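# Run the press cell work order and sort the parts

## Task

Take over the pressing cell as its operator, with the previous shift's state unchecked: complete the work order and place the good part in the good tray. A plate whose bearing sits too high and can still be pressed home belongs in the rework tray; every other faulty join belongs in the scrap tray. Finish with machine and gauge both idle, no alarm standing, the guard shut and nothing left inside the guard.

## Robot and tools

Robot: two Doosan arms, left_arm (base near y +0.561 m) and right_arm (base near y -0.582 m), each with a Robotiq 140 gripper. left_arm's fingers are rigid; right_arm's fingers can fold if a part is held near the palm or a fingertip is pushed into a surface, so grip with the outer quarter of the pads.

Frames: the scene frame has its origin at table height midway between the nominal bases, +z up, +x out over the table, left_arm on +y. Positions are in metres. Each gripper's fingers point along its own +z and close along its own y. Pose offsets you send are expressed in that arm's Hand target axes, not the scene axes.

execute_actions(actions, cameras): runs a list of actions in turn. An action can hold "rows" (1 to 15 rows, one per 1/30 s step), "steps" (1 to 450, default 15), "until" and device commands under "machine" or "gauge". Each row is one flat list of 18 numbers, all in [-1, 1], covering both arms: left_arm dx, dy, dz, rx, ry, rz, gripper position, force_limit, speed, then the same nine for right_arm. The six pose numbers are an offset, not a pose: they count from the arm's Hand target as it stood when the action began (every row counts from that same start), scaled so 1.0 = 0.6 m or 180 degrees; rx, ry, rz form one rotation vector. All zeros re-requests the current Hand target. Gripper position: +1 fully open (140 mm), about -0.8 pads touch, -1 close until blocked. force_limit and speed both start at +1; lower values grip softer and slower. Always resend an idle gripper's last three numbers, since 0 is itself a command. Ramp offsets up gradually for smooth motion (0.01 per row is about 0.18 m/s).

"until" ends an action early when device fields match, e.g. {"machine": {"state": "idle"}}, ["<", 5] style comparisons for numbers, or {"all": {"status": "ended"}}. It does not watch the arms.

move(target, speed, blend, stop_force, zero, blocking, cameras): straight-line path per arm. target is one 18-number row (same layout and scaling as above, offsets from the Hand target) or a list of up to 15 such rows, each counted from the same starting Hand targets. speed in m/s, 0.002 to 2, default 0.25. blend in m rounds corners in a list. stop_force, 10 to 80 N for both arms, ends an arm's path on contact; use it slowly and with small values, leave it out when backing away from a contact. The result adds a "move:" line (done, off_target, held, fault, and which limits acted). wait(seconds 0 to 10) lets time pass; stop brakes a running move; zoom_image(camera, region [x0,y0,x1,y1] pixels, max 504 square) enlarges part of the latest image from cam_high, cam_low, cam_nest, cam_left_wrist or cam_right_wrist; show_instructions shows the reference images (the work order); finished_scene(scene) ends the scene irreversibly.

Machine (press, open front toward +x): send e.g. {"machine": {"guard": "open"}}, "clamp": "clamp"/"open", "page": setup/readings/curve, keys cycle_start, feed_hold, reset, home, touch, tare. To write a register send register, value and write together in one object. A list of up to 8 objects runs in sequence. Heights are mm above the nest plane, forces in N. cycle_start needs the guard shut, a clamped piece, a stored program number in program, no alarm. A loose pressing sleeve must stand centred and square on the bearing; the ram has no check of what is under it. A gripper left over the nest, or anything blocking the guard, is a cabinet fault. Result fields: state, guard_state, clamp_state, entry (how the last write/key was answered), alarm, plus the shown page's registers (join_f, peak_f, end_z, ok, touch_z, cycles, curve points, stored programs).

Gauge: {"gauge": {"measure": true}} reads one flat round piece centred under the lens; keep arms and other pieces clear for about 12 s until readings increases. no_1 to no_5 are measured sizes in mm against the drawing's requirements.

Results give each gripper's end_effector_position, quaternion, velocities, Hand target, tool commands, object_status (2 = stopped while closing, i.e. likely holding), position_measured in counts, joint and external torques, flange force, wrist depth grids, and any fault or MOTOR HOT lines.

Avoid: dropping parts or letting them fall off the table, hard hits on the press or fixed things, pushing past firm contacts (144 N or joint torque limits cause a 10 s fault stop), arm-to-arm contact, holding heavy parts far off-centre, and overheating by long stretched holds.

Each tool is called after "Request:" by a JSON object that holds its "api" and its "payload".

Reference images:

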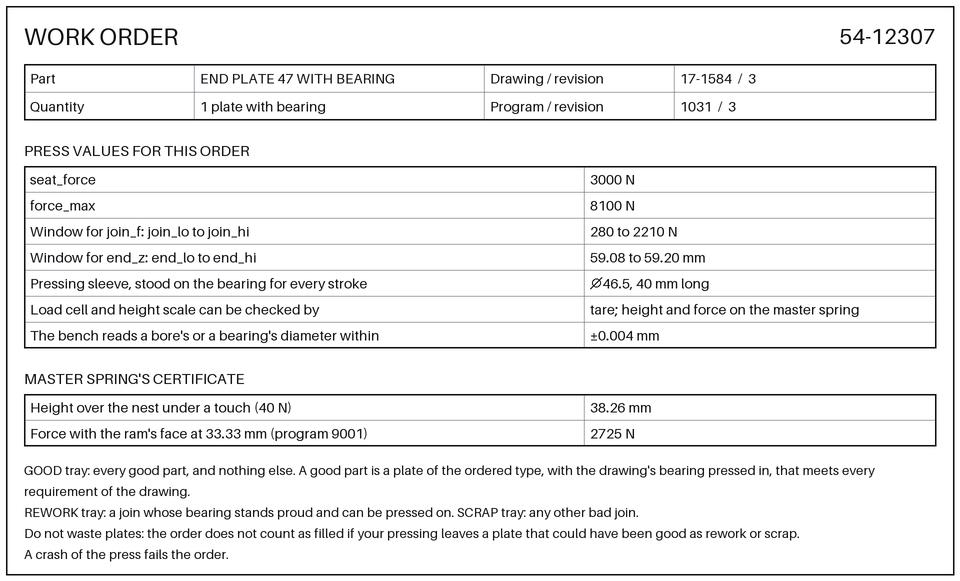

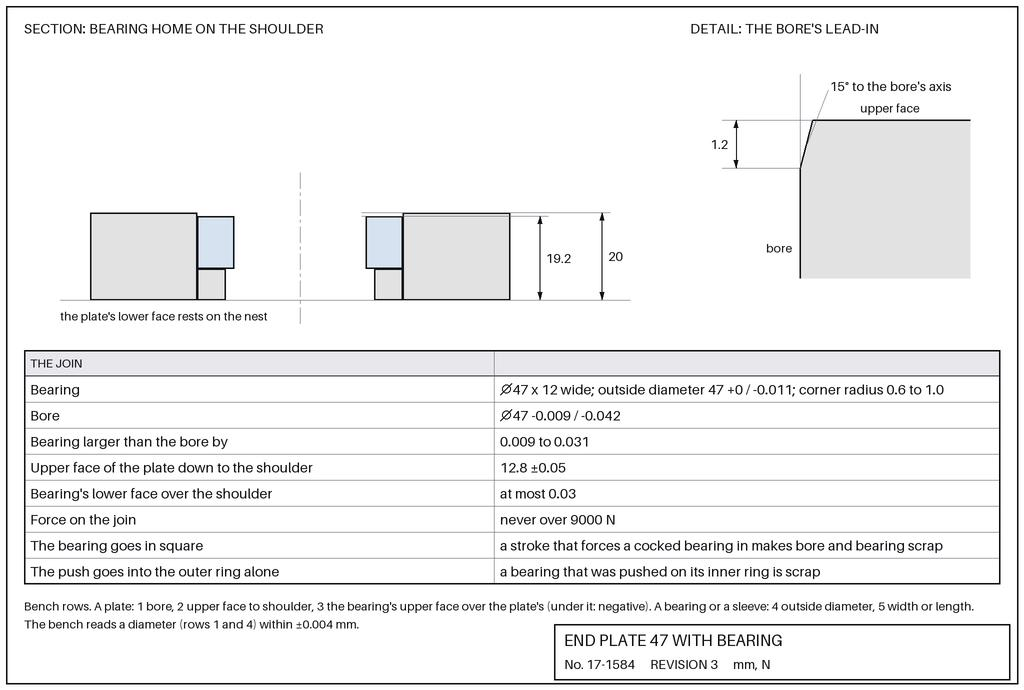

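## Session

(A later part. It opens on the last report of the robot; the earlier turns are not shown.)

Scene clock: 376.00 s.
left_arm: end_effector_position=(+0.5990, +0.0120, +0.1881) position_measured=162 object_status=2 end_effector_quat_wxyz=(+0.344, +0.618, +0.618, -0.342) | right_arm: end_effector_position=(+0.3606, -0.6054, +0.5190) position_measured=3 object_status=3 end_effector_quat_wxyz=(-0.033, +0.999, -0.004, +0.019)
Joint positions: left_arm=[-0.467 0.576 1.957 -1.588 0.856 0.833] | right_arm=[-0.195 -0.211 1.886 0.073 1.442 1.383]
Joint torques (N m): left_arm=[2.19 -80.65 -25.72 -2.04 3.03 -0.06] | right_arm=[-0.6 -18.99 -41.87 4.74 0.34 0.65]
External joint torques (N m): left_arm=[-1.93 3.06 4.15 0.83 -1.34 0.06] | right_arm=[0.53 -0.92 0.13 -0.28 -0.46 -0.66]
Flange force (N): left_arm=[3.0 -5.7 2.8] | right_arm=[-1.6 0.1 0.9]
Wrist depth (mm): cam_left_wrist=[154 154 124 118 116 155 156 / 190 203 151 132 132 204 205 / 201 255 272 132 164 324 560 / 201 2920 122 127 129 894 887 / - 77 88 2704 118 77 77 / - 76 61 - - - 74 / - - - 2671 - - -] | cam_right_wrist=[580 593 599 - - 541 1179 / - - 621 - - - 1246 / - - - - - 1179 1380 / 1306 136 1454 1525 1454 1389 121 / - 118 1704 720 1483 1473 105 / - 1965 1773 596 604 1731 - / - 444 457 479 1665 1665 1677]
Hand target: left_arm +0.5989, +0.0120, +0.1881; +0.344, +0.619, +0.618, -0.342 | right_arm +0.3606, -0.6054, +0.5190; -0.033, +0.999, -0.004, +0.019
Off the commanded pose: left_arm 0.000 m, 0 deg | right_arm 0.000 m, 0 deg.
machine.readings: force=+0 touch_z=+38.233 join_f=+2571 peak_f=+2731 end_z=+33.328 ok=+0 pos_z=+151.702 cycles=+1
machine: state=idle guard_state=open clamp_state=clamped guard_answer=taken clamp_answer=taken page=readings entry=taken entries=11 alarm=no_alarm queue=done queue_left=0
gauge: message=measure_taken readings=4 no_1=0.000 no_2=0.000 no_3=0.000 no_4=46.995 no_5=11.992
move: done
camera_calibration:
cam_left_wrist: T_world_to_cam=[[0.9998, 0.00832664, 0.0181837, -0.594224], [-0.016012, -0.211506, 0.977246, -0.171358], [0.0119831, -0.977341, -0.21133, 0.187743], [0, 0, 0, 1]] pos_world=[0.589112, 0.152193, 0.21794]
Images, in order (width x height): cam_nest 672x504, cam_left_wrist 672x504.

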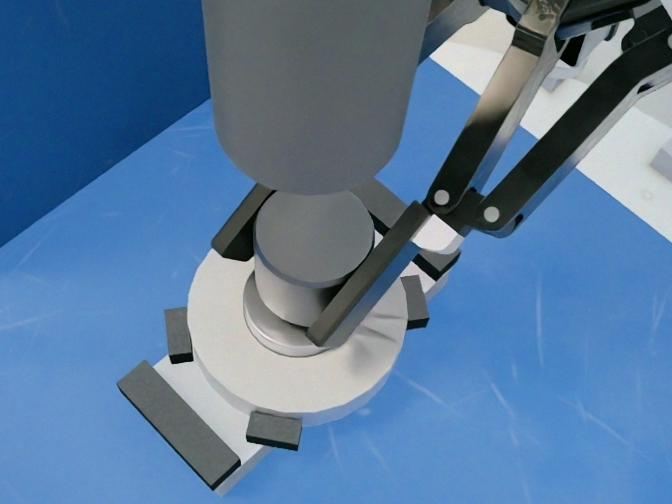

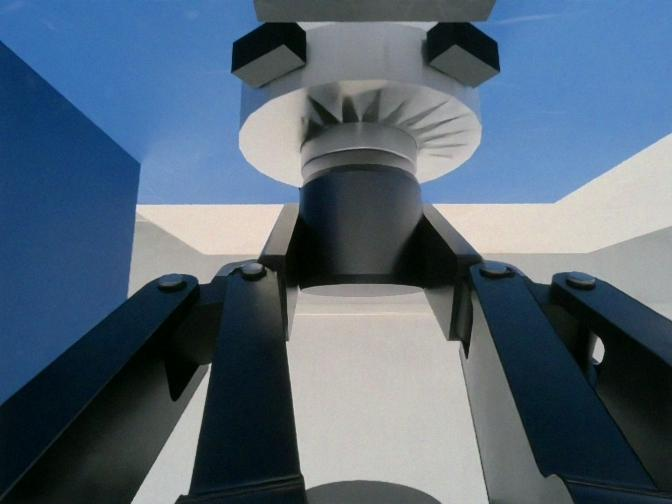

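Request:
{"api": "move", "payload": {"target": [-0.0014,0.0007,0.012,0,0,0,-1,0,-1,0,0,0,0,0,0,1,1,1], "speed": 0.05, "cameras": ["cam_left_wrist","cam_nest"]}}

Request:
{"api": "zoom_image", "payload": {"camera": "cam_nest", "region": [200, 160, 420, 380]}}

Request:
{"api": "zoom_image", "payload": {"camera": "cam_left_wrist", "region": [220, 80, 500, 280]}}

Scene clock: 377.33 s.
left_arm: end_effector_position=(+0.5994, +0.0054, +0.1850) position_measured=162 object_status=2 end_effector_quat_wxyz=(+0.344, +0.619, +0.618, -0.342) | right_arm: end_effector_position=(+0.3606, -0.6054, +0.5190) position_measured=3 object_status=3 end_effector_quat_wxyz=(-0.033, +0.999, -0.004, +0.019)
Joint positions: left_arm=[-0.475 0.583 1.951 -1.597 0.852 0.835] | right_arm=[-0.195 -0.211 1.886 0.073 1.442 1.383]
Joint torques (N m): left_arm=[1.02 -81.9 -25.61 -2.01 2.99 -0.02] | right_arm=[-0.69 -19.53 -42.01 4.74 0.33 0.65]
External joint torques (N m): left_arm=[-0.95 3.4 4.06 0.77 -1.28 0.02] | right_arm=[0.69 -0.2 0.49 -0.3 -0.45 -0.65]
Flange force (N): left_arm=[4.0 -4.6 2.1] | right_arm=[-0.8 -0.1 1.7]
Wrist depth (mm): cam_left_wrist=[150 150 117 112 112 144 152 / 186 197 136 126 127 198 200 / 201 255 288 132 156 267 509 / 201 2844 110 127 130 - - / - 77 88 3269 118 77 77 / - 76 61 - - - 74 / - - - - - - -] | cam_right_wrist=[529 - 575 - - - 1166 / 544 - - - - - 1246 / 701 - - - - 1154 1283 / - 135 1473 1569 - 1346 122 / - 111 1514 - 1483 1494 105 / - 1704 1627 568 1652 1569 1558 / - 448 457 482 1652 1717 1640]
Hand target: left_arm +0.5994, +0.0054, +0.1850; +0.344, +0.619, +0.618, -0.342 | right_arm +0.3606, -0.6054, +0.5190; -0.033, +0.999, -0.004, +0.019
Off the commanded pose: left_arm 0.000 m, 0 deg | right_arm 0.000 m, 0 deg.
machine.readings: force=+0 touch_z=+38.233 join_f=+2571 peak_f=+2731 end_z=+33.328 ok=+0 pos_z=+151.702 cycles=+1
machine: state=idle guard_state=open clamp_state=clamped guard_answer=taken clamp_answer=taken page=readings entry=taken entries=11 alarm=no_alarm queue=done queue_left=0
gauge: message=measure_taken readings=4 no_1=0.000 no_2=0.000 no_3=0.000 no_4=46.995 no_5=11.992
move: done
camera_calibration:
cam_left_wrist: T_world_to_cam=[[0.9998, 0.00832664, 0.0181837, -0.594513], [-0.016012, -0.211506, 0.977246, -0.169718], [0.0119831, -0.977341, -0.21133, 0.180632], [0, 0, 0, 1]] pos_world=[0.589512, 0.145593, 0.21484]
Images, in order (width x height): cam_nest 672x504, cam_left_wrist 672x504.

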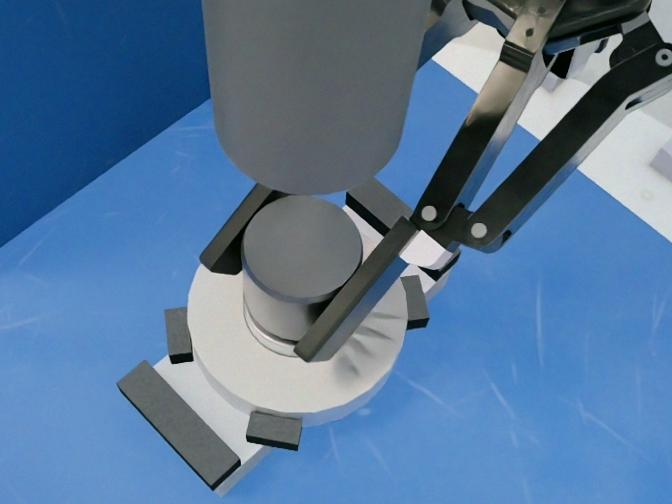

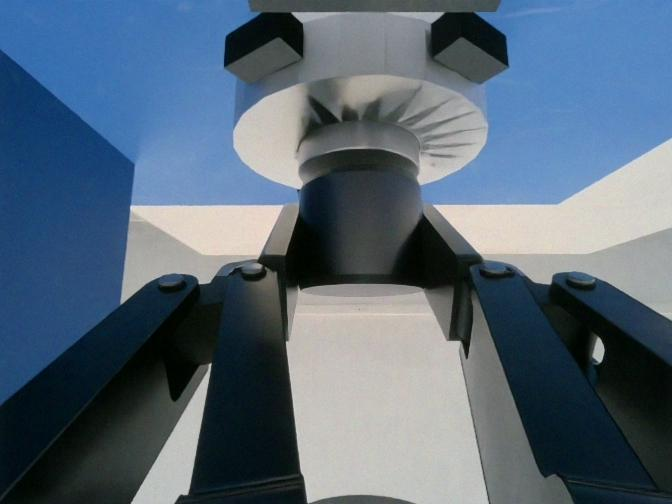

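Scaled by 2.291 from the camera's 672x504 image, which has a finer 960x720 frame.

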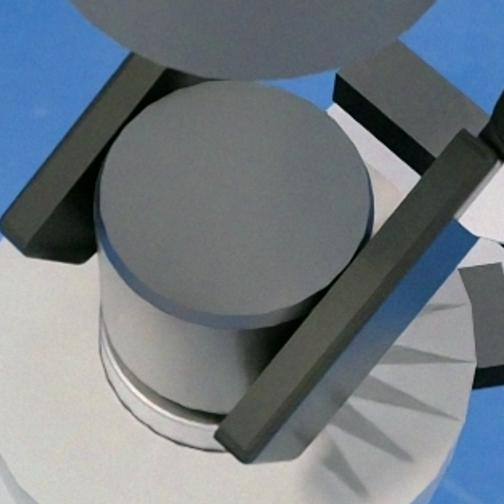

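Scaled by 1.800 from the camera's 672x504 image, which has a finer 960x720 frame.

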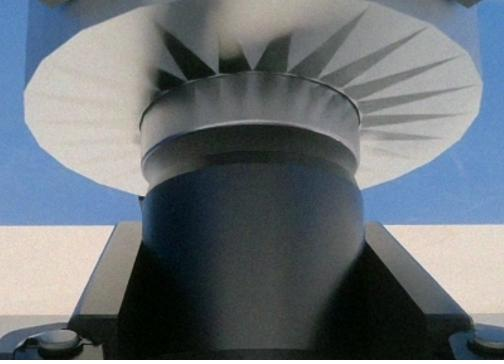

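Request:
{"api": "move", "payload": {"target": [0.0031,0,0.0045,0,0,0,-1,0,-1,0,0,0,0,0,0,1,1,1], "speed": 0.03, "cameras": ["cam_left_wrist","cam_nest"]}}

Request:
{"api": "zoom_image", "payload": {"camera": "cam_nest", "region": [220, 240, 380, 380]}}

Request:
{"api": "zoom_image", "payload": {"camera": "cam_left_wrist", "region": [260, 100, 460, 240]}}

Scene clock: 378.30 s.
left_arm: end_effector_position=(+0.5994, +0.0041, +0.1820) position_measured=162 object_status=2 end_effector_quat_wxyz=(+0.344, +0.619, +0.618, -0.342) | right_arm: end_effector_position=(+0.3606, -0.6054, +0.5190) position_measured=3 object_status=3 end_effector_quat_wxyz=(-0.033, +0.999, -0.004, +0.019)
Joint positions: left_arm=[-0.477 0.588 1.95 -1.602 0.851 0.841] | right_arm=[-0.195 -0.211 1.886 0.073 1.442 1.383]
Joint torques (N m): left_arm=[0.7 -81.41 -25.09 -2.15 2.98 -0.13] | right_arm=[-0.86 -18.92 -42.03 4.81 0.33 0.63]
External joint torques (N m): left_arm=[-0.6 2.26 3.58 0.91 -1.25 0.13] | right_arm=[0.85 -1.1 0.19 -0.34 -0.46 -0.64]
Flange force (N): left_arm=[2.9 -4.4 0.5] | right_arm=[-1.8 -0.7 1.0]
Wrist depth (mm): cam_left_wrist=[146 153 112 110 110 140 147 / 183 191 129 121 121 182 194 / 202 239 257 132 144 281 499 / 201 236 - 127 129 114 2704 / - 77 88 160 118 77 82 / - 76 61 3269 - - 74 / - - - - - - -] | cam_right_wrist=[520 - - - - - 1154 / - - - - - - 1246 / 675 - - 640 - - 1389 / - 136 1536 1425 1372 1363 122 / - 1569 1494 826 1514 1494 105 / - 1704 1640 585 1547 1569 1569 / - 441 461 480 1690 1652 1640]
Hand target: left_arm +0.5994, +0.0041, +0.1820; +0.344, +0.619, +0.618, -0.342 | right_arm +0.3606, -0.6054, +0.5190; -0.033, +0.999, -0.004, +0.019
Off the commanded pose: left_arm 0.000 m, 0 deg | right_arm 0.000 m, 0 deg.
machine.readings: force=+0 touch_z=+38.233 join_f=+2571 peak_f=+2731 end_z=+33.328 ok=+0 pos_z=+151.702 cycles=+1
machine: state=idle guard_state=open clamp_state=clamped guard_answer=taken clamp_answer=taken page=readings entry=taken entries=11 alarm=no_alarm queue=done queue_left=0
gauge: message=measure_taken readings=4 no_1=0.000 no_2=0.000 no_3=0.000 no_4=46.995 no_5=11.992
move: done
camera_calibration:
cam_left_wrist: T_world_to_cam=[[0.9998, 0.00832664, 0.0181837, -0.594548], [-0.016012, -0.211506, 0.977246, -0.16706], [0.0119831, -0.977341, -0.21133, 0.178727], [0, 0, 0, 1]] pos_world=[0.589612, 0.144293, 0.21184]
Images, in order (width x height): cam_nest 672x504, cam_left_wrist 672x504.

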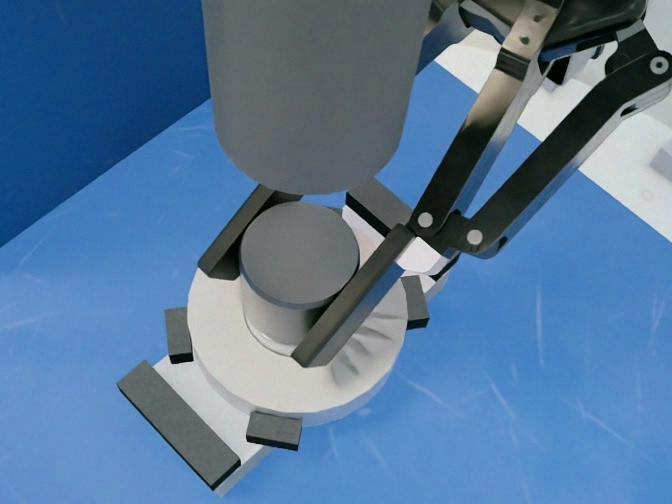

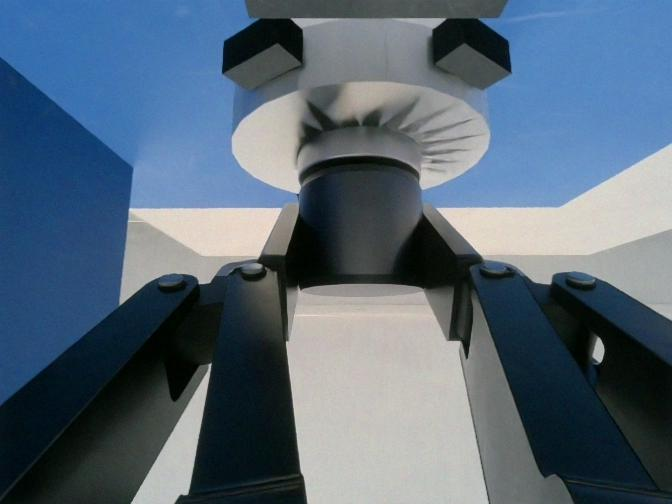

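Scaled by 3.150 from the camera's 672x504 image, which has a finer 960x720 frame.

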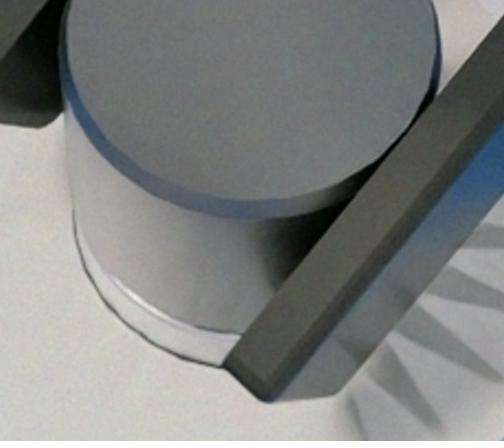

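Scaled by 2.520 from the camera's 672x504 image, which has a finer 960x720 frame.

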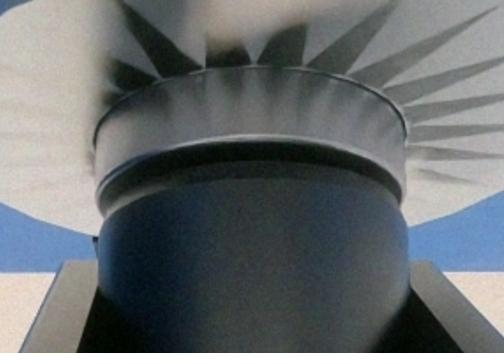

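Request:
{"api": "move", "payload": {"target": [0.0057,0,0.0035,0,0,0,-1,0,-1,0,0,0,0,0,0,1,1,1], "speed": 0.003, "stop_force": 10, "cameras": ["cam_left_wrist","cam_nest"]}}

Request:
{"api": "zoom_image", "payload": {"camera": "cam_nest", "region": [220, 240, 380, 380]}}

Request:
{"api": "zoom_image", "payload": {"camera": "cam_left_wrist", "region": [260, 100, 460, 240]}}

Scene clock: 380.13 s.
left_arm: end_effector_position=(+0.5994, +0.0041, +0.1801) position_measured=162 object_status=2 end_effector_quat_wxyz=(+0.344, +0.618, +0.618, -0.342) | right_arm: end_effector_position=(+0.3606, -0.6054, +0.5190) position_measured=3 object_status=3 end_effector_quat_wxyz=(-0.033, +0.999, -0.004, +0.019)
Joint positions: left_arm=[-0.477 0.591 1.951 -1.605 0.851 0.845] | right_arm=[-0.195 -0.211 1.886 0.073 1.442 1.383]
Joint torques (N m): left_arm=[-0.08 -72.21 -21.52 -0.82 0.48 0.15] | right_arm=[-0.87 -19.02 -41.92 4.8 0.36 0.61]
External joint torques (N m): left_arm=[0.15 -7.06 0.12 -0.43 1.26 -0.15] | right_arm=[0.79 -0.88 0.31 -0.36 -0.48 -0.62]
Flange force (N): left_arm=[-6.3 -6.4 -8.4] | right_arm=[-1.6 -0.6 1.3]
Wrist depth (mm): cam_left_wrist=[144 144 109 109 105 138 145 / 183 189 125 118 123 190 191 / 201 252 233 132 146 278 542 / 201 2844 110 127 129 114 - / - 77 88 2959 118 77 81 / - 76 61 3129 - - 74 / - - - - - - -] | cam_right_wrist=[- - - - - - 1160 / - - - - - 596 1268 / - - 701 - - 606 1298 / 1268 135 1494 1398 1425 1407 122 / - 1580 1464 701 1483 1454 106 / - 1690 1704 591 589 1363 1514 / - 440 460 481 641 1717 1603]
Hand target: left_arm +0.5994, +0.0041, +0.1801; +0.344, +0.618, +0.618, -0.342 (not the last commanded pose) | right_arm +0.3606, -0.6054, +0.5190; -0.033, +0.999, -0.004, +0.019
Off the commanded pose: left_arm 0.002 m, 0 deg | right_arm 0.000 m, 0 deg.
machine.readings: force=+0 touch_z=+38.233 join_f=+2571 peak_f=+2731 end_z=+33.328 ok=+0 pos_z=+151.702 cycles=+1
machine: state=idle guard_state=open clamp_state=clamped guard_answer=taken clamp_answer=taken page=readings entry=taken entries=11 alarm=no_alarm queue=done queue_left=0
gauge: message=measure_taken readings=4 no_1=0.000 no_2=0.000 no_3=0.000 no_4=46.995 no_5=11.992
move: contact (left_arm)
camera_calibration:
cam_left_wrist: T_world_to_cam=[[0.999797, 0.00840433, 0.0183009, -0.594545], [-0.0161104, -0.211488, 0.977248, -0.165051], [0.0120835, -0.977344, -0.21131, 0.178241], [0, 0, 0, 1]] pos_world=[0.589612, 0.144293, 0.20984]
Images, in order (width x height): cam_nest 672x504, cam_left_wrist 672x504.

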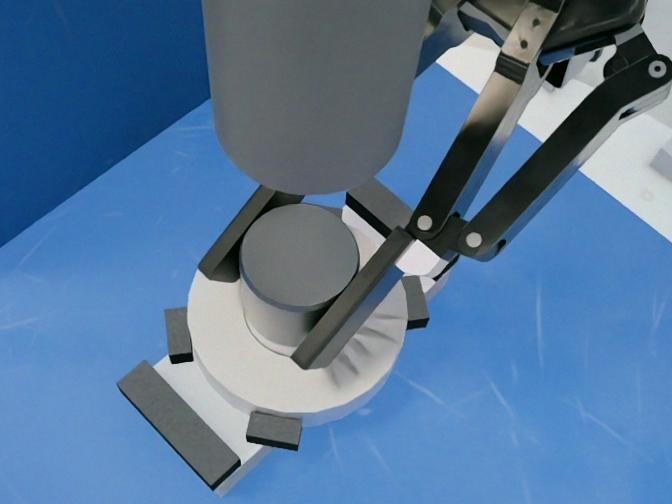

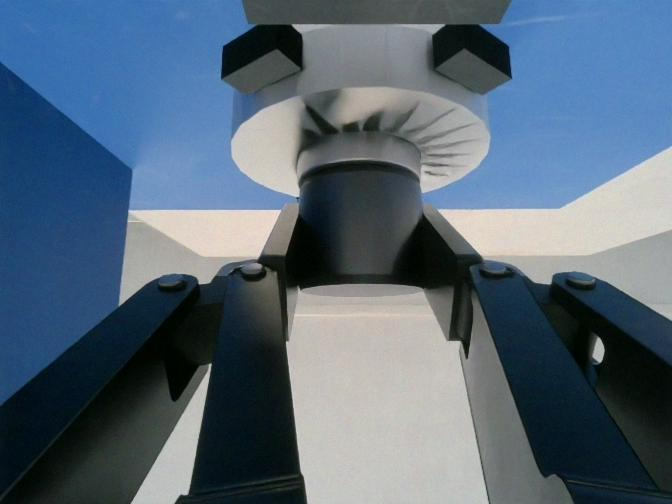

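Scaled by 3.150 from the camera's 672x504 image, which has a finer 960x720 frame.

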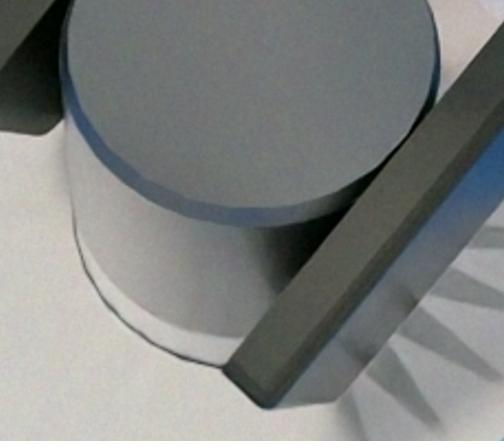

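Scaled by 2.520 from the camera's 672x504 image, which has a finer 960x720 frame.

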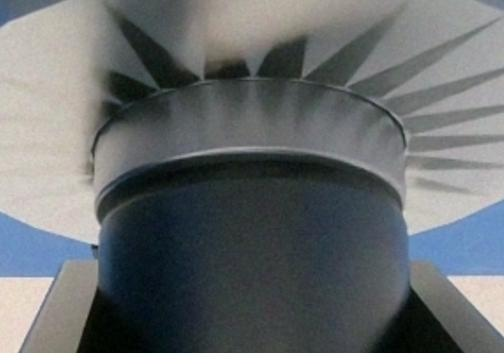

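Request:
{"api": "zoom_image", "payload": {"camera": "cam_nest", "region": [235, 290, 305, 360]}}

Request:
{"api": "zoom_image", "payload": {"camera": "cam_left_wrist", "region": [285, 130, 345, 190]}}

Request:
{"api": "zoom_image", "payload": {"camera": "cam_left_wrist", "region": [375, 130, 435, 190]}}

Scaled by 7.200 from the camera's 672x504 image, which has a finer 960x720 frame.

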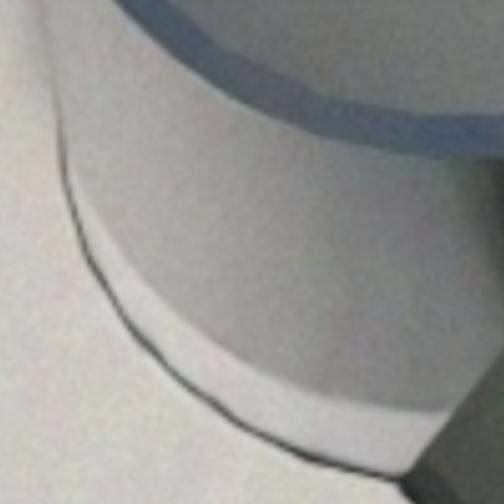

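Scaled by 8.400 from the camera's 672x504 image, which has a finer 960x720 frame.

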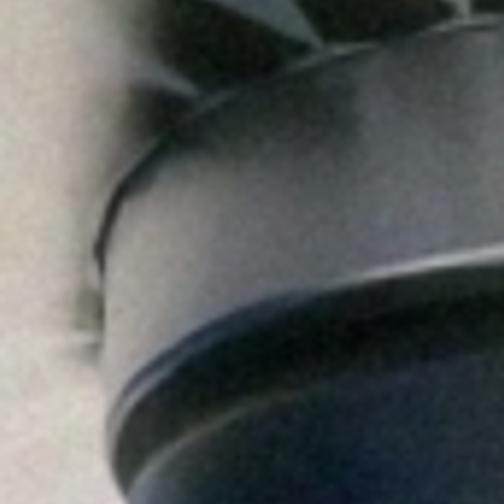

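Scaled by 8.400 from the camera's 672x504 image, which has a finer 960x720 frame.

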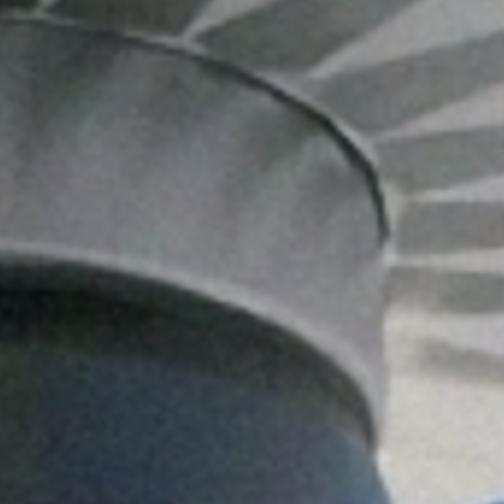

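Request:
{"api": "move", "payload": {"target": [[-0.0014,0,-0.0009,0,0,0,-1,0,-1,0,0,0,0,0,0,1,1,1],[-0.0003,-0.0003,-0.0026,0,0,0,-1,0,-1,0,0,0,0,0,0,1,1,1]], "speed": 0.01}}

Request:
{"api": "move", "payload": {"target": [0.0042,0,0.0027,0,0,0,-1,0,-1,0,0,0,0,0,0,1,1,1], "speed": 0.003, "stop_force": 10, "cameras": ["cam_left_wrist","cam_nest"]}}

Request:
{"api": "zoom_image", "payload": {"camera": "cam_nest", "region": [235, 290, 305, 360]}}

Request:
{"api": "zoom_image", "payload": {"camera": "cam_left_wrist", "region": [285, 130, 345, 190]}}

Request:
{"api": "zoom_image", "payload": {"camera": "cam_left_wrist", "region": [375, 130, 435, 190]}}

Scene clock: 382.83 s.
left_arm: end_effector_position=(+0.5993, +0.0053, +0.1811) position_measured=162 object_status=2 end_effector_quat_wxyz=(+0.344, +0.618, +0.618, -0.342) | right_arm: end_effector_position=(+0.3606, -0.6054, +0.5190) position_measured=3 object_status=3 end_effector_quat_wxyz=(-0.033, +0.999, -0.004, +0.019)
Joint positions: left_arm=[-0.476 0.589 1.952 -1.603 0.851 0.844] | right_arm=[-0.195 -0.211 1.886 0.073 1.442 1.383]
Joint torques (N m): left_arm=[-0.74 -81.56 -24.76 -2.08 3.19 0.37] | right_arm=[-0.45 -19.24 -42.07 4.76 0.29 0.65]
External joint torques (N m): left_arm=[0.74 2.91 3.35 0.83 -1.47 -0.37] | right_arm=[0.34 -0.6 0.32 -0.3 -0.42 -0.65]
Flange force (N): left_arm=[3.3 -2.0 -0.2] | right_arm=[-1.4 0.6 1.2]
Wrist depth (mm): cam_left_wrist=[145 152 111 96 106 139 146 / 182 191 132 119 124 191 192 / 201 240 235 132 145 256 280 / 201 238 110 127 128 104 - / - 77 88 2737 118 77 77 / - 76 61 - - - 74 / - - - 2576 - - -] | cam_right_wrist=[- - - 575 - - 1154 / 585 - 663 - - - 1218 / - 673 - - - - 1416 / - 135 1473 1290 1425 - 122 / - 135 - 768 1558 1525 105 / - 1677 1913 586 1558 1603 1627 / - 442 458 481 1652 1704 1704]
Hand target: left_arm +0.5993, +0.0053, +0.1811; +0.344, +0.618, +0.618, -0.342 | right_arm +0.3606, -0.6054, +0.5190; -0.033, +0.999, -0.004, +0.019
Off the commanded pose: left_arm 0.000 m, 0 deg | right_arm 0.000 m, 0 deg.
machine.readings: force=+0 touch_z=+38.233 join_f=+2571 peak_f=+2731 end_z=+33.328 ok=+0 pos_z=+151.702 cycles=+1
machine: state=idle guard_state=open clamp_state=clamped guard_answer=taken clamp_answer=taken page=readings entry=taken entries=11 alarm=no_alarm queue=done queue_left=0
gauge: message=measure_taken readings=4 no_1=0.000 no_2=0.000 no_3=0.000 no_4=46.995 no_5=11.992
move: done

Scene clock: 383.80 s.
left_arm: end_effector_position=(+0.5993, +0.0052, +0.1800) position_measured=162 object_status=2 end_effector_quat_wxyz=(+0.344, +0.618, +0.618, -0.342) | right_arm: end_effector_position=(+0.3606, -0.6054, +0.5190) position_measured=3 object_status=3 end_effector_quat_wxyz=(-0.033, +0.999, -0.004, +0.019)
Joint positions: left_arm=[-0.476 0.59 1.952 -1.605 0.852 0.846] | right_arm=[-0.195 -0.211 1.886 0.073 1.442 1.383]
Joint torques (N m): left_arm=[0.24 -71.33 -20.81 -0.64 0.1 0.11] | right_arm=[-0.55 -19.39 -41.89 4.78 0.38 0.63]
External joint torques (N m): left_arm=[-0.07 -7.57 -0.46 -0.6 1.63 -0.11] | right_arm=[0.73 -0.7 0.13 -0.3 -0.5 -0.63]
Flange force (N): left_arm=[-6.9 -6.1 -8.3] | right_arm=[-1.1 -0.4 1.1]
Wrist depth (mm): cam_left_wrist=[144 144 110 94 106 138 145 / 182 188 132 118 125 190 191 / 201 252 253 132 146 278 262 / 201 239 136 127 130 - - / - 77 88 159 118 77 77 / - 76 61 3084 - - 74 / - - - - - - -] | cam_right_wrist=[562 - - - - - 1179 / - - - - - 611 1205 / - - - - - - 1346 / 1298 135 1473 1416 1473 1416 121 / - 1536 1569 - 1494 1483 105 / - 1745 1665 589 593 1547 1592 / - 441 459 479 593 1690 1665]
Hand target: left_arm +0.5993, +0.0053, +0.1800; +0.344, +0.618, +0.618, -0.342 (not the last commanded pose) | right_arm +0.3606, -0.6054, +0.5190; -0.033, +0.999, -0.004, +0.019
Off the commanded pose: left_arm 0.002 m, 0 deg | right_arm 0.000 m, 0 deg.
machine.readings: force=+0 touch_z=+38.233 join_f=+2571 peak_f=+2731 end_z=+33.328 ok=+0 pos_z=+151.702 cycles=+1
machine: state=idle guard_state=open clamp_state=clamped guard_answer=taken clamp_answer=taken page=readings entry=taken entries=11 alarm=no_alarm queue=done queue_left=0
gauge: message=measure_taken readings=4 no_1=0.000 no_2=0.000 no_3=0.000 no_4=46.995 no_5=11.992
move: contact (left_arm)
camera_calibration:
cam_left_wrist: T_world_to_cam=[[0.999797, 0.00840996, 0.0182987, -0.594353], [-0.0161106, -0.211201, 0.97731, -0.164778], [0.0120838, -0.977407, -0.211022, 0.179247], [0, 0, 0, 1]] pos_world=[0.589412, 0.145394, 0.20974]
Images, in order (width x height): cam_nest 672x504, cam_left_wrist 672x504.

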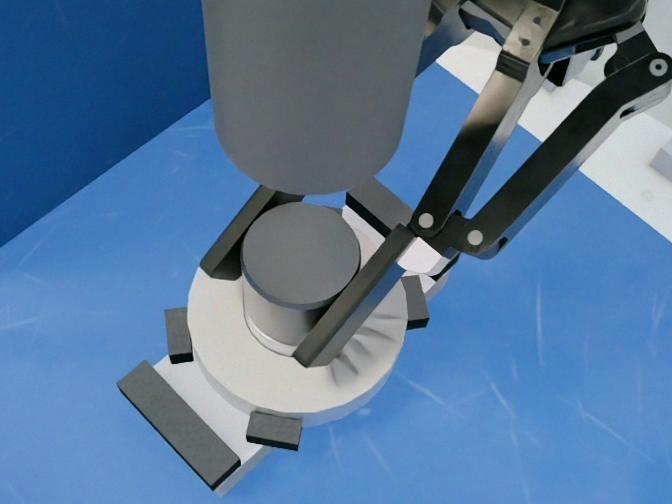

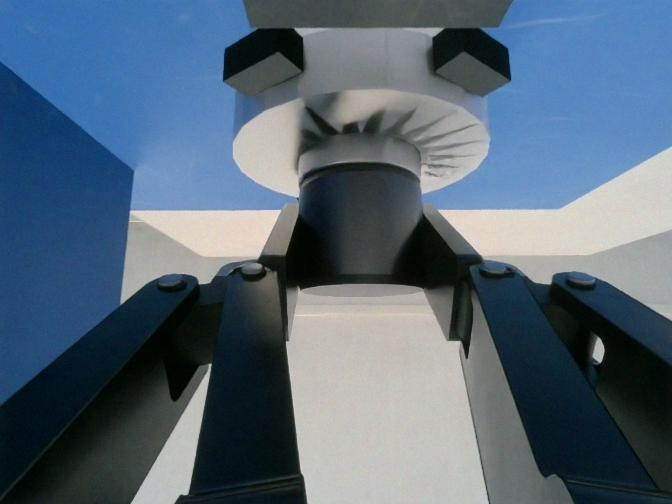

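Scaled by 7.200 from the camera's 672x504 image, which has a finer 960x720 frame.

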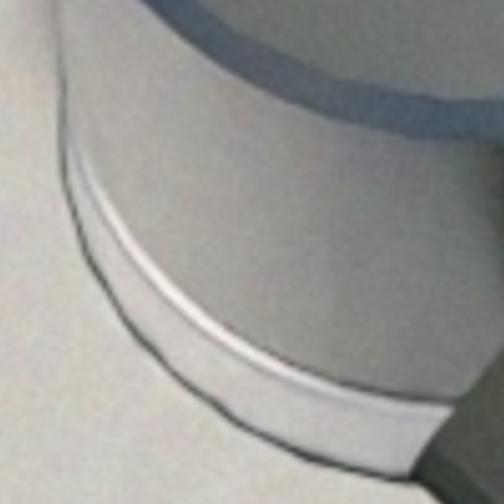

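Scaled by 8.400 from the camera's 672x504 image, which has a finer 960x720 frame.

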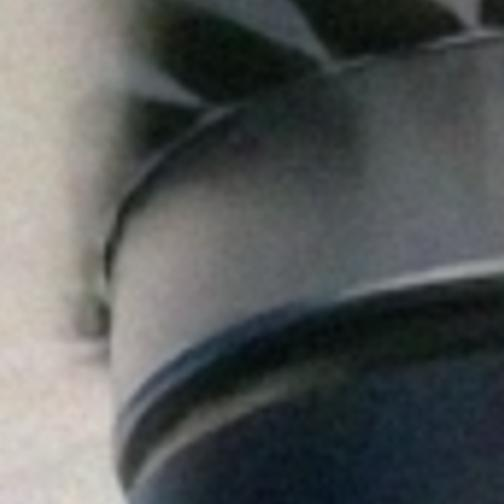

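Scaled by 8.400 from the camera's 672x504 image, which has a finer 960x720 frame.

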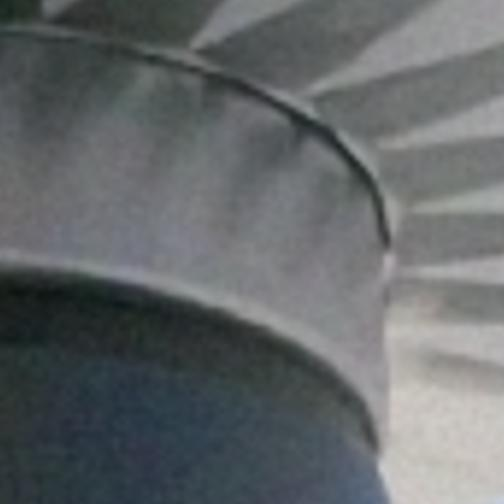

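Request:
{"api": "zoom_image", "payload": {"camera": "cam_left_wrist", "region": [330, 150, 390, 210]}}

Request:
{"api": "zoom_image", "payload": {"camera": "cam_nest", "region": [300, 190, 370, 260]}}

Scaled by 8.400 from the camera's 672x504 image, which has a finer 960x720 frame.

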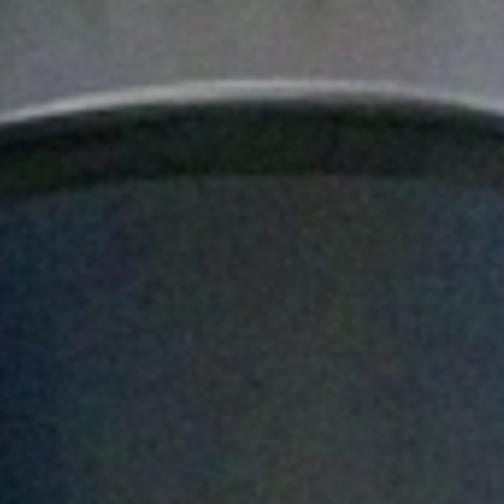

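Scaled by 7.200 from the camera's 672x504 image, which has a finer 960x720 frame.

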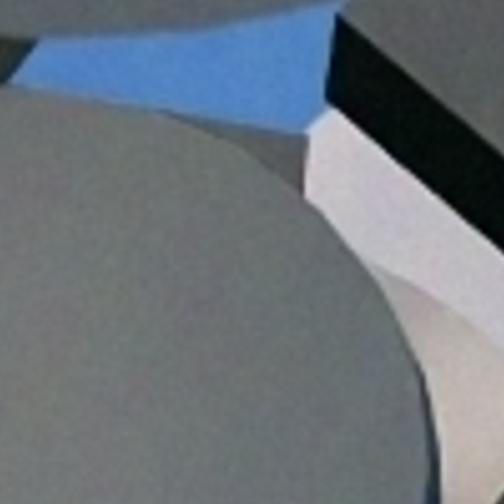

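Request:
{"api": "move", "payload": {"target": [[-0.0014,0,-0.0009,0,0,0,-1,0,-1,0,0,0,0,0,0,1,1,1],[-0.0009,0,-0.0018,0,0,0,-1,0,-1,0,0,0,0,0,0,1,1,1]], "speed": 0.01}}

Request:
{"api": "move", "payload": {"target": [0.0042,0,0.0027,0,0,0,-1,0,-1,0,0,0,0,0,0,1,1,1], "speed": 0.003, "stop_force": 10}}

Request:
{"api": "move", "payload": {"target": [0,0,0,0,0,0,-0.15,0,-1,0,0,0,0,0,0,1,1,1], "cameras": ["cam_left_wrist","cam_nest"]}}

Request:
{"api": "zoom_image", "payload": {"camera": "cam_nest", "region": [235, 290, 305, 360]}}

Request:
{"api": "zoom_image", "payload": {"camera": "cam_left_wrist", "region": [330, 150, 390, 210]}}

Scene clock: 386.17 s.
left_arm: end_effector_position=(+0.5993, +0.0058, +0.1811) position_measured=162 object_status=2 end_effector_quat_wxyz=(+0.344, +0.618, +0.618, -0.342) | right_arm: end_effector_position=(+0.3606, -0.6054, +0.5190) position_measured=3 object_status=3 end_effector_quat_wxyz=(-0.033, +0.999, -0.004, +0.019)
Joint positions: left_arm=[-0.475 0.588 1.952 -1.603 0.852 0.844] | right_arm=[-0.195 -0.211 1.886 0.073 1.442 1.383]
Joint torques (N m): left_arm=[2.04 -81.22 -24.27 -2.03 3.12 -0.04] | right_arm=[-0.82 -19.35 -41.93 4.74 0.28 0.73]
External joint torques (N m): left_arm=[-1.94 2.16 2.82 0.78 -1.39 0.04] | right_arm=[0.97 -0.77 0.07 -0.26 -0.41 -0.73]
Flange force (N): left_arm=[1.3 -4.1 2.6] | right_arm=[-1.1 -0.7 0.8]
Wrist depth (mm): cam_left_wrist=[145 152 114 96 106 139 146 / 192 190 133 119 126 191 192 / 201 239 255 132 147 279 458 / 201 2959 136 127 130 113 2671 / - 77 88 2959 118 77 82 / - 76 61 - - - 74 / - - - - - - -] | cam_right_wrist=[- - - 607 - 537 1172 / 547 - - - - - 1239 / 677 - - - - - 1306 / - 136 1652 - 1525 - 122 / - 117 1425 - - 1504 105 / - 1759 1787 589 586 1558 1569 / - 446 456 480 653 1717 -]
Hand target: left_arm +0.5993, +0.0059, +0.1811; +0.344, +0.618, +0.618, -0.342 | right_arm +0.3606, -0.6054, +0.5190; -0.033, +0.999, -0.004, +0.019
Off the commanded pose: left_arm 0.000 m, 0 deg | right_arm 0.000 m, 0 deg.
machine.readings: force=+0 touch_z=+38.233 join_f=+2571 peak_f=+2731 end_z=+33.328 ok=+0 pos_z=+151.702 cycles=+1
machine: state=idle guard_state=open clamp_state=clamped guard_answer=taken clamp_answer=taken page=readings entry=taken entries=11 alarm=no_alarm queue=done queue_left=0
gauge: message=measure_taken readings=4 no_1=0.000 no_2=0.000 no_3=0.000 no_4=46.995 no_5=11.992
move: done

Scene clock: 387.13 s.
left_arm: end_effector_position=(+0.5993, +0.0058, +0.1801) position_measured=162 object_status=2 end_effector_quat_wxyz=(+0.344, +0.618, +0.618, -0.342) | right_arm: end_effector_position=(+0.3606, -0.6054, +0.5190) position_measured=3 object_status=3 end_effector_quat_wxyz=(-0.033, +0.999, -0.004, +0.019)
Joint positions: left_arm=[-0.475 0.59 1.952 -1.605 0.853 0.847] | right_arm=[-0.195 -0.211 1.886 0.073 1.442 1.383]
Joint torques (N m): left_arm=[0.18 -71.83 -20.51 -0.5 0.25 0.14] | right_arm=[-0.76 -19.12 -41.95 4.75 0.35 0.65]
External joint torques (N m): left_arm=[-0.02 -7.81 -0.89 -0.76 1.49 -0.13] | right_arm=[0.53 -0.66 0.18 -0.29 -0.48 -0.65]
Flange force (N): left_arm=[-7.4 -5.7 -8.0] | right_arm=[-1.2 0.1 1.1]
Wrist depth (mm): cam_left_wrist=[144 143 114 94 106 138 145 / 183 189 133 118 126 190 191 / 201 251 232 132 146 278 309 / 201 236 - 127 129 745 2106 / - 77 88 161 118 77 77 / - 76 61 2671 - - 74 / - - - 2576 - - -] | cam_right_wrist=[536 - - 585 - - 1179 / 553 - - - - - 1232 / - - - - - 628 1298 / - 136 1473 1354 1425 1354 122 / - 118 1547 - 1525 1547 105 / - 1704 1717 591 1558 1473 1473 / - 444 458 481 657 1665 1652]
Hand target: left_arm +0.5993, +0.0058, +0.1800; +0.344, +0.618, +0.618, -0.342 (not the last commanded pose) | right_arm +0.3606, -0.6054, +0.5190; -0.033, +0.999, -0.004, +0.019
Off the commanded pose: left_arm 0.002 m, 0 deg | right_arm 0.000 m, 0 deg.
machine.readings: force=+0 touch_z=+38.233 join_f=+2571 peak_f=+2731 end_z=+33.328 ok=+0 pos_z=+151.702 cycles=+1
machine: state=idle guard_state=open clamp_state=clamped guard_answer=taken clamp_answer=taken page=readings entry=taken entries=11 alarm=no_alarm queue=done queue_left=0
gauge: message=measure_taken readings=4 no_1=0.000 no_2=0.000 no_3=0.000 no_4=46.995 no_5=11.992
move: contact (left_arm)

Scene clock: 387.70 s.
left_arm: end_effector_position=(+0.5993, +0.0058, +0.1800) position_measured=148 object_status=0 end_effector_quat_wxyz=(+0.344, +0.618, +0.618, -0.342) | right_arm: end_effector_position=(+0.3606, -0.6054, +0.5190) position_measured=3 object_status=3 end_effector_quat_wxyz=(-0.033, +0.999, -0.004, +0.019)
Joint positions: left_arm=[-0.475 0.59 1.952 -1.605 0.852 0.847] | right_arm=[-0.195 -0.211 1.886 0.073 1.442 1.383]
Joint torques (N m): left_arm=[1.02 -77.43 -22.64 -1.27 1.9 -0.05] | right_arm=[-0.61 -19.12 -41.97 4.8 0.34 0.64]
External joint torques (N m): left_arm=[-0.74 -1.48 1.32 0.03 -0.17 0.05] | right_arm=[0.44 -0.78 0.2 -0.34 -0.47 -0.65]
Flange force (N): left_arm=[-1.2 -4.4 -1.5] | right_arm=[-1.5 0.3 1.1]
Wrist depth (mm): cam_left_wrist=[144 144 114 94 106 138 145 / 182 189 133 117 125 190 191 / 201 253 232 132 146 279 280 / 201 742 121 127 132 876 830 / - 77 88 2882 - 77 78 / - 72 61 - - - 72 / - - - 2147 - - -] | cam_right_wrist=[- - - - - - 1198 / 532 - - 611 - - 1253 / - - - - - 1205 1283 / - 135 1504 1525 1416 1372 122 / - 1547 1603 - 1504 1464 105 / - 1717 1640 593 596 1558 - / - 442 458 484 640 1731 -]
Hand target: left_arm +0.5993, +0.0058, +0.1800; +0.344, +0.618, +0.618, -0.342 | right_arm +0.3606, -0.6054, +0.5190; -0.033, +0.999, -0.004, +0.019
Off the commanded pose: left_arm 0.000 m, 0 deg | right_arm 0.000 m, 0 deg.
machine.readings: force=+0 touch_z=+38.233 join_f=+2571 peak_f=+2731 end_z=+33.328 ok=+0 pos_z=+151.702 cycles=+1
machine: state=idle guard_state=open clamp_state=clamped guard_answer=taken clamp_answer=taken page=readings entry=taken entries=11 alarm=no_alarm queue=done queue_left=0
gauge: message=measure_taken readings=4 no_1=0.000 no_2=0.000 no_3=0.000 no_4=46.995 no_5=11.992
move: done
camera_calibration:
cam_left_wrist: T_world_to_cam=[[0.999796, 0.00839357, 0.0183947, -0.594374], [-0.0162103, -0.211009, 0.97735, -0.164629], [0.0120849, -0.977448, -0.21083, 0.179799], [0, 0, 0, 1]] pos_world=[0.589411, 0.145995, 0.20974]
Images, in order (width x height): cam_nest 672x504, cam_left_wrist 672x504.

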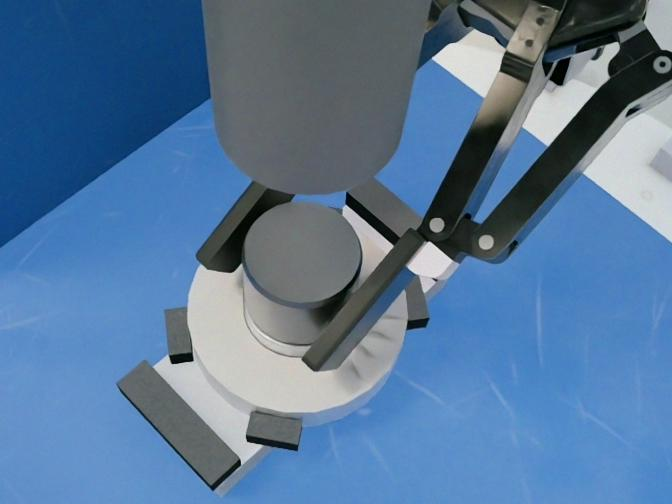

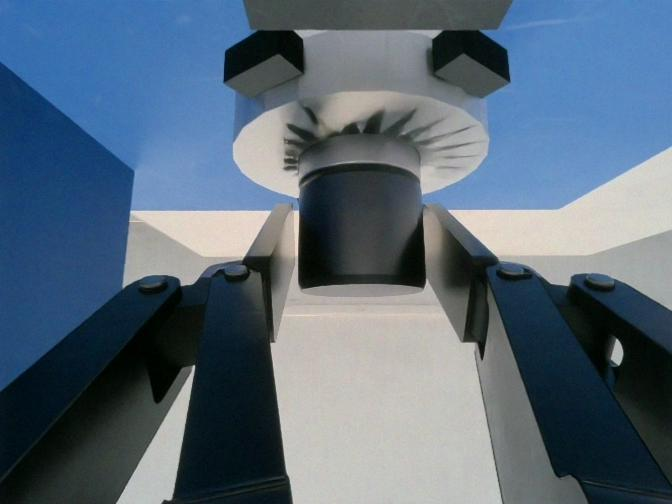

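Scaled by 7.200 from the camera's 672x504 image, which has a finer 960x720 frame.

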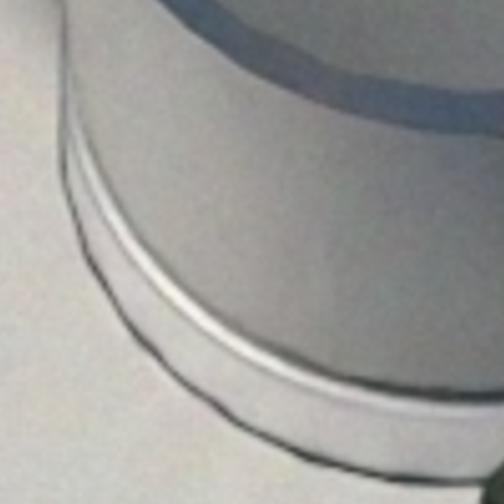

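Scaled by 8.400 from the camera's 672x504 image, which has a finer 960x720 frame.

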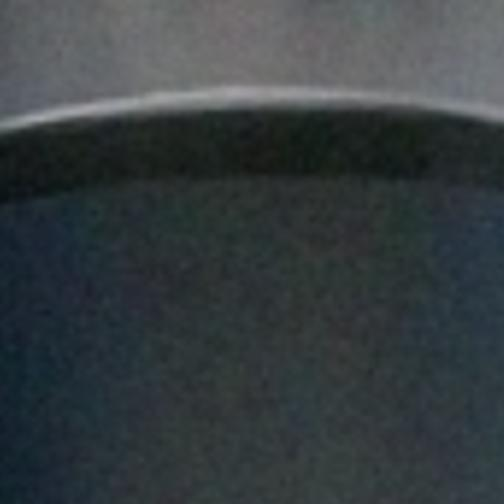

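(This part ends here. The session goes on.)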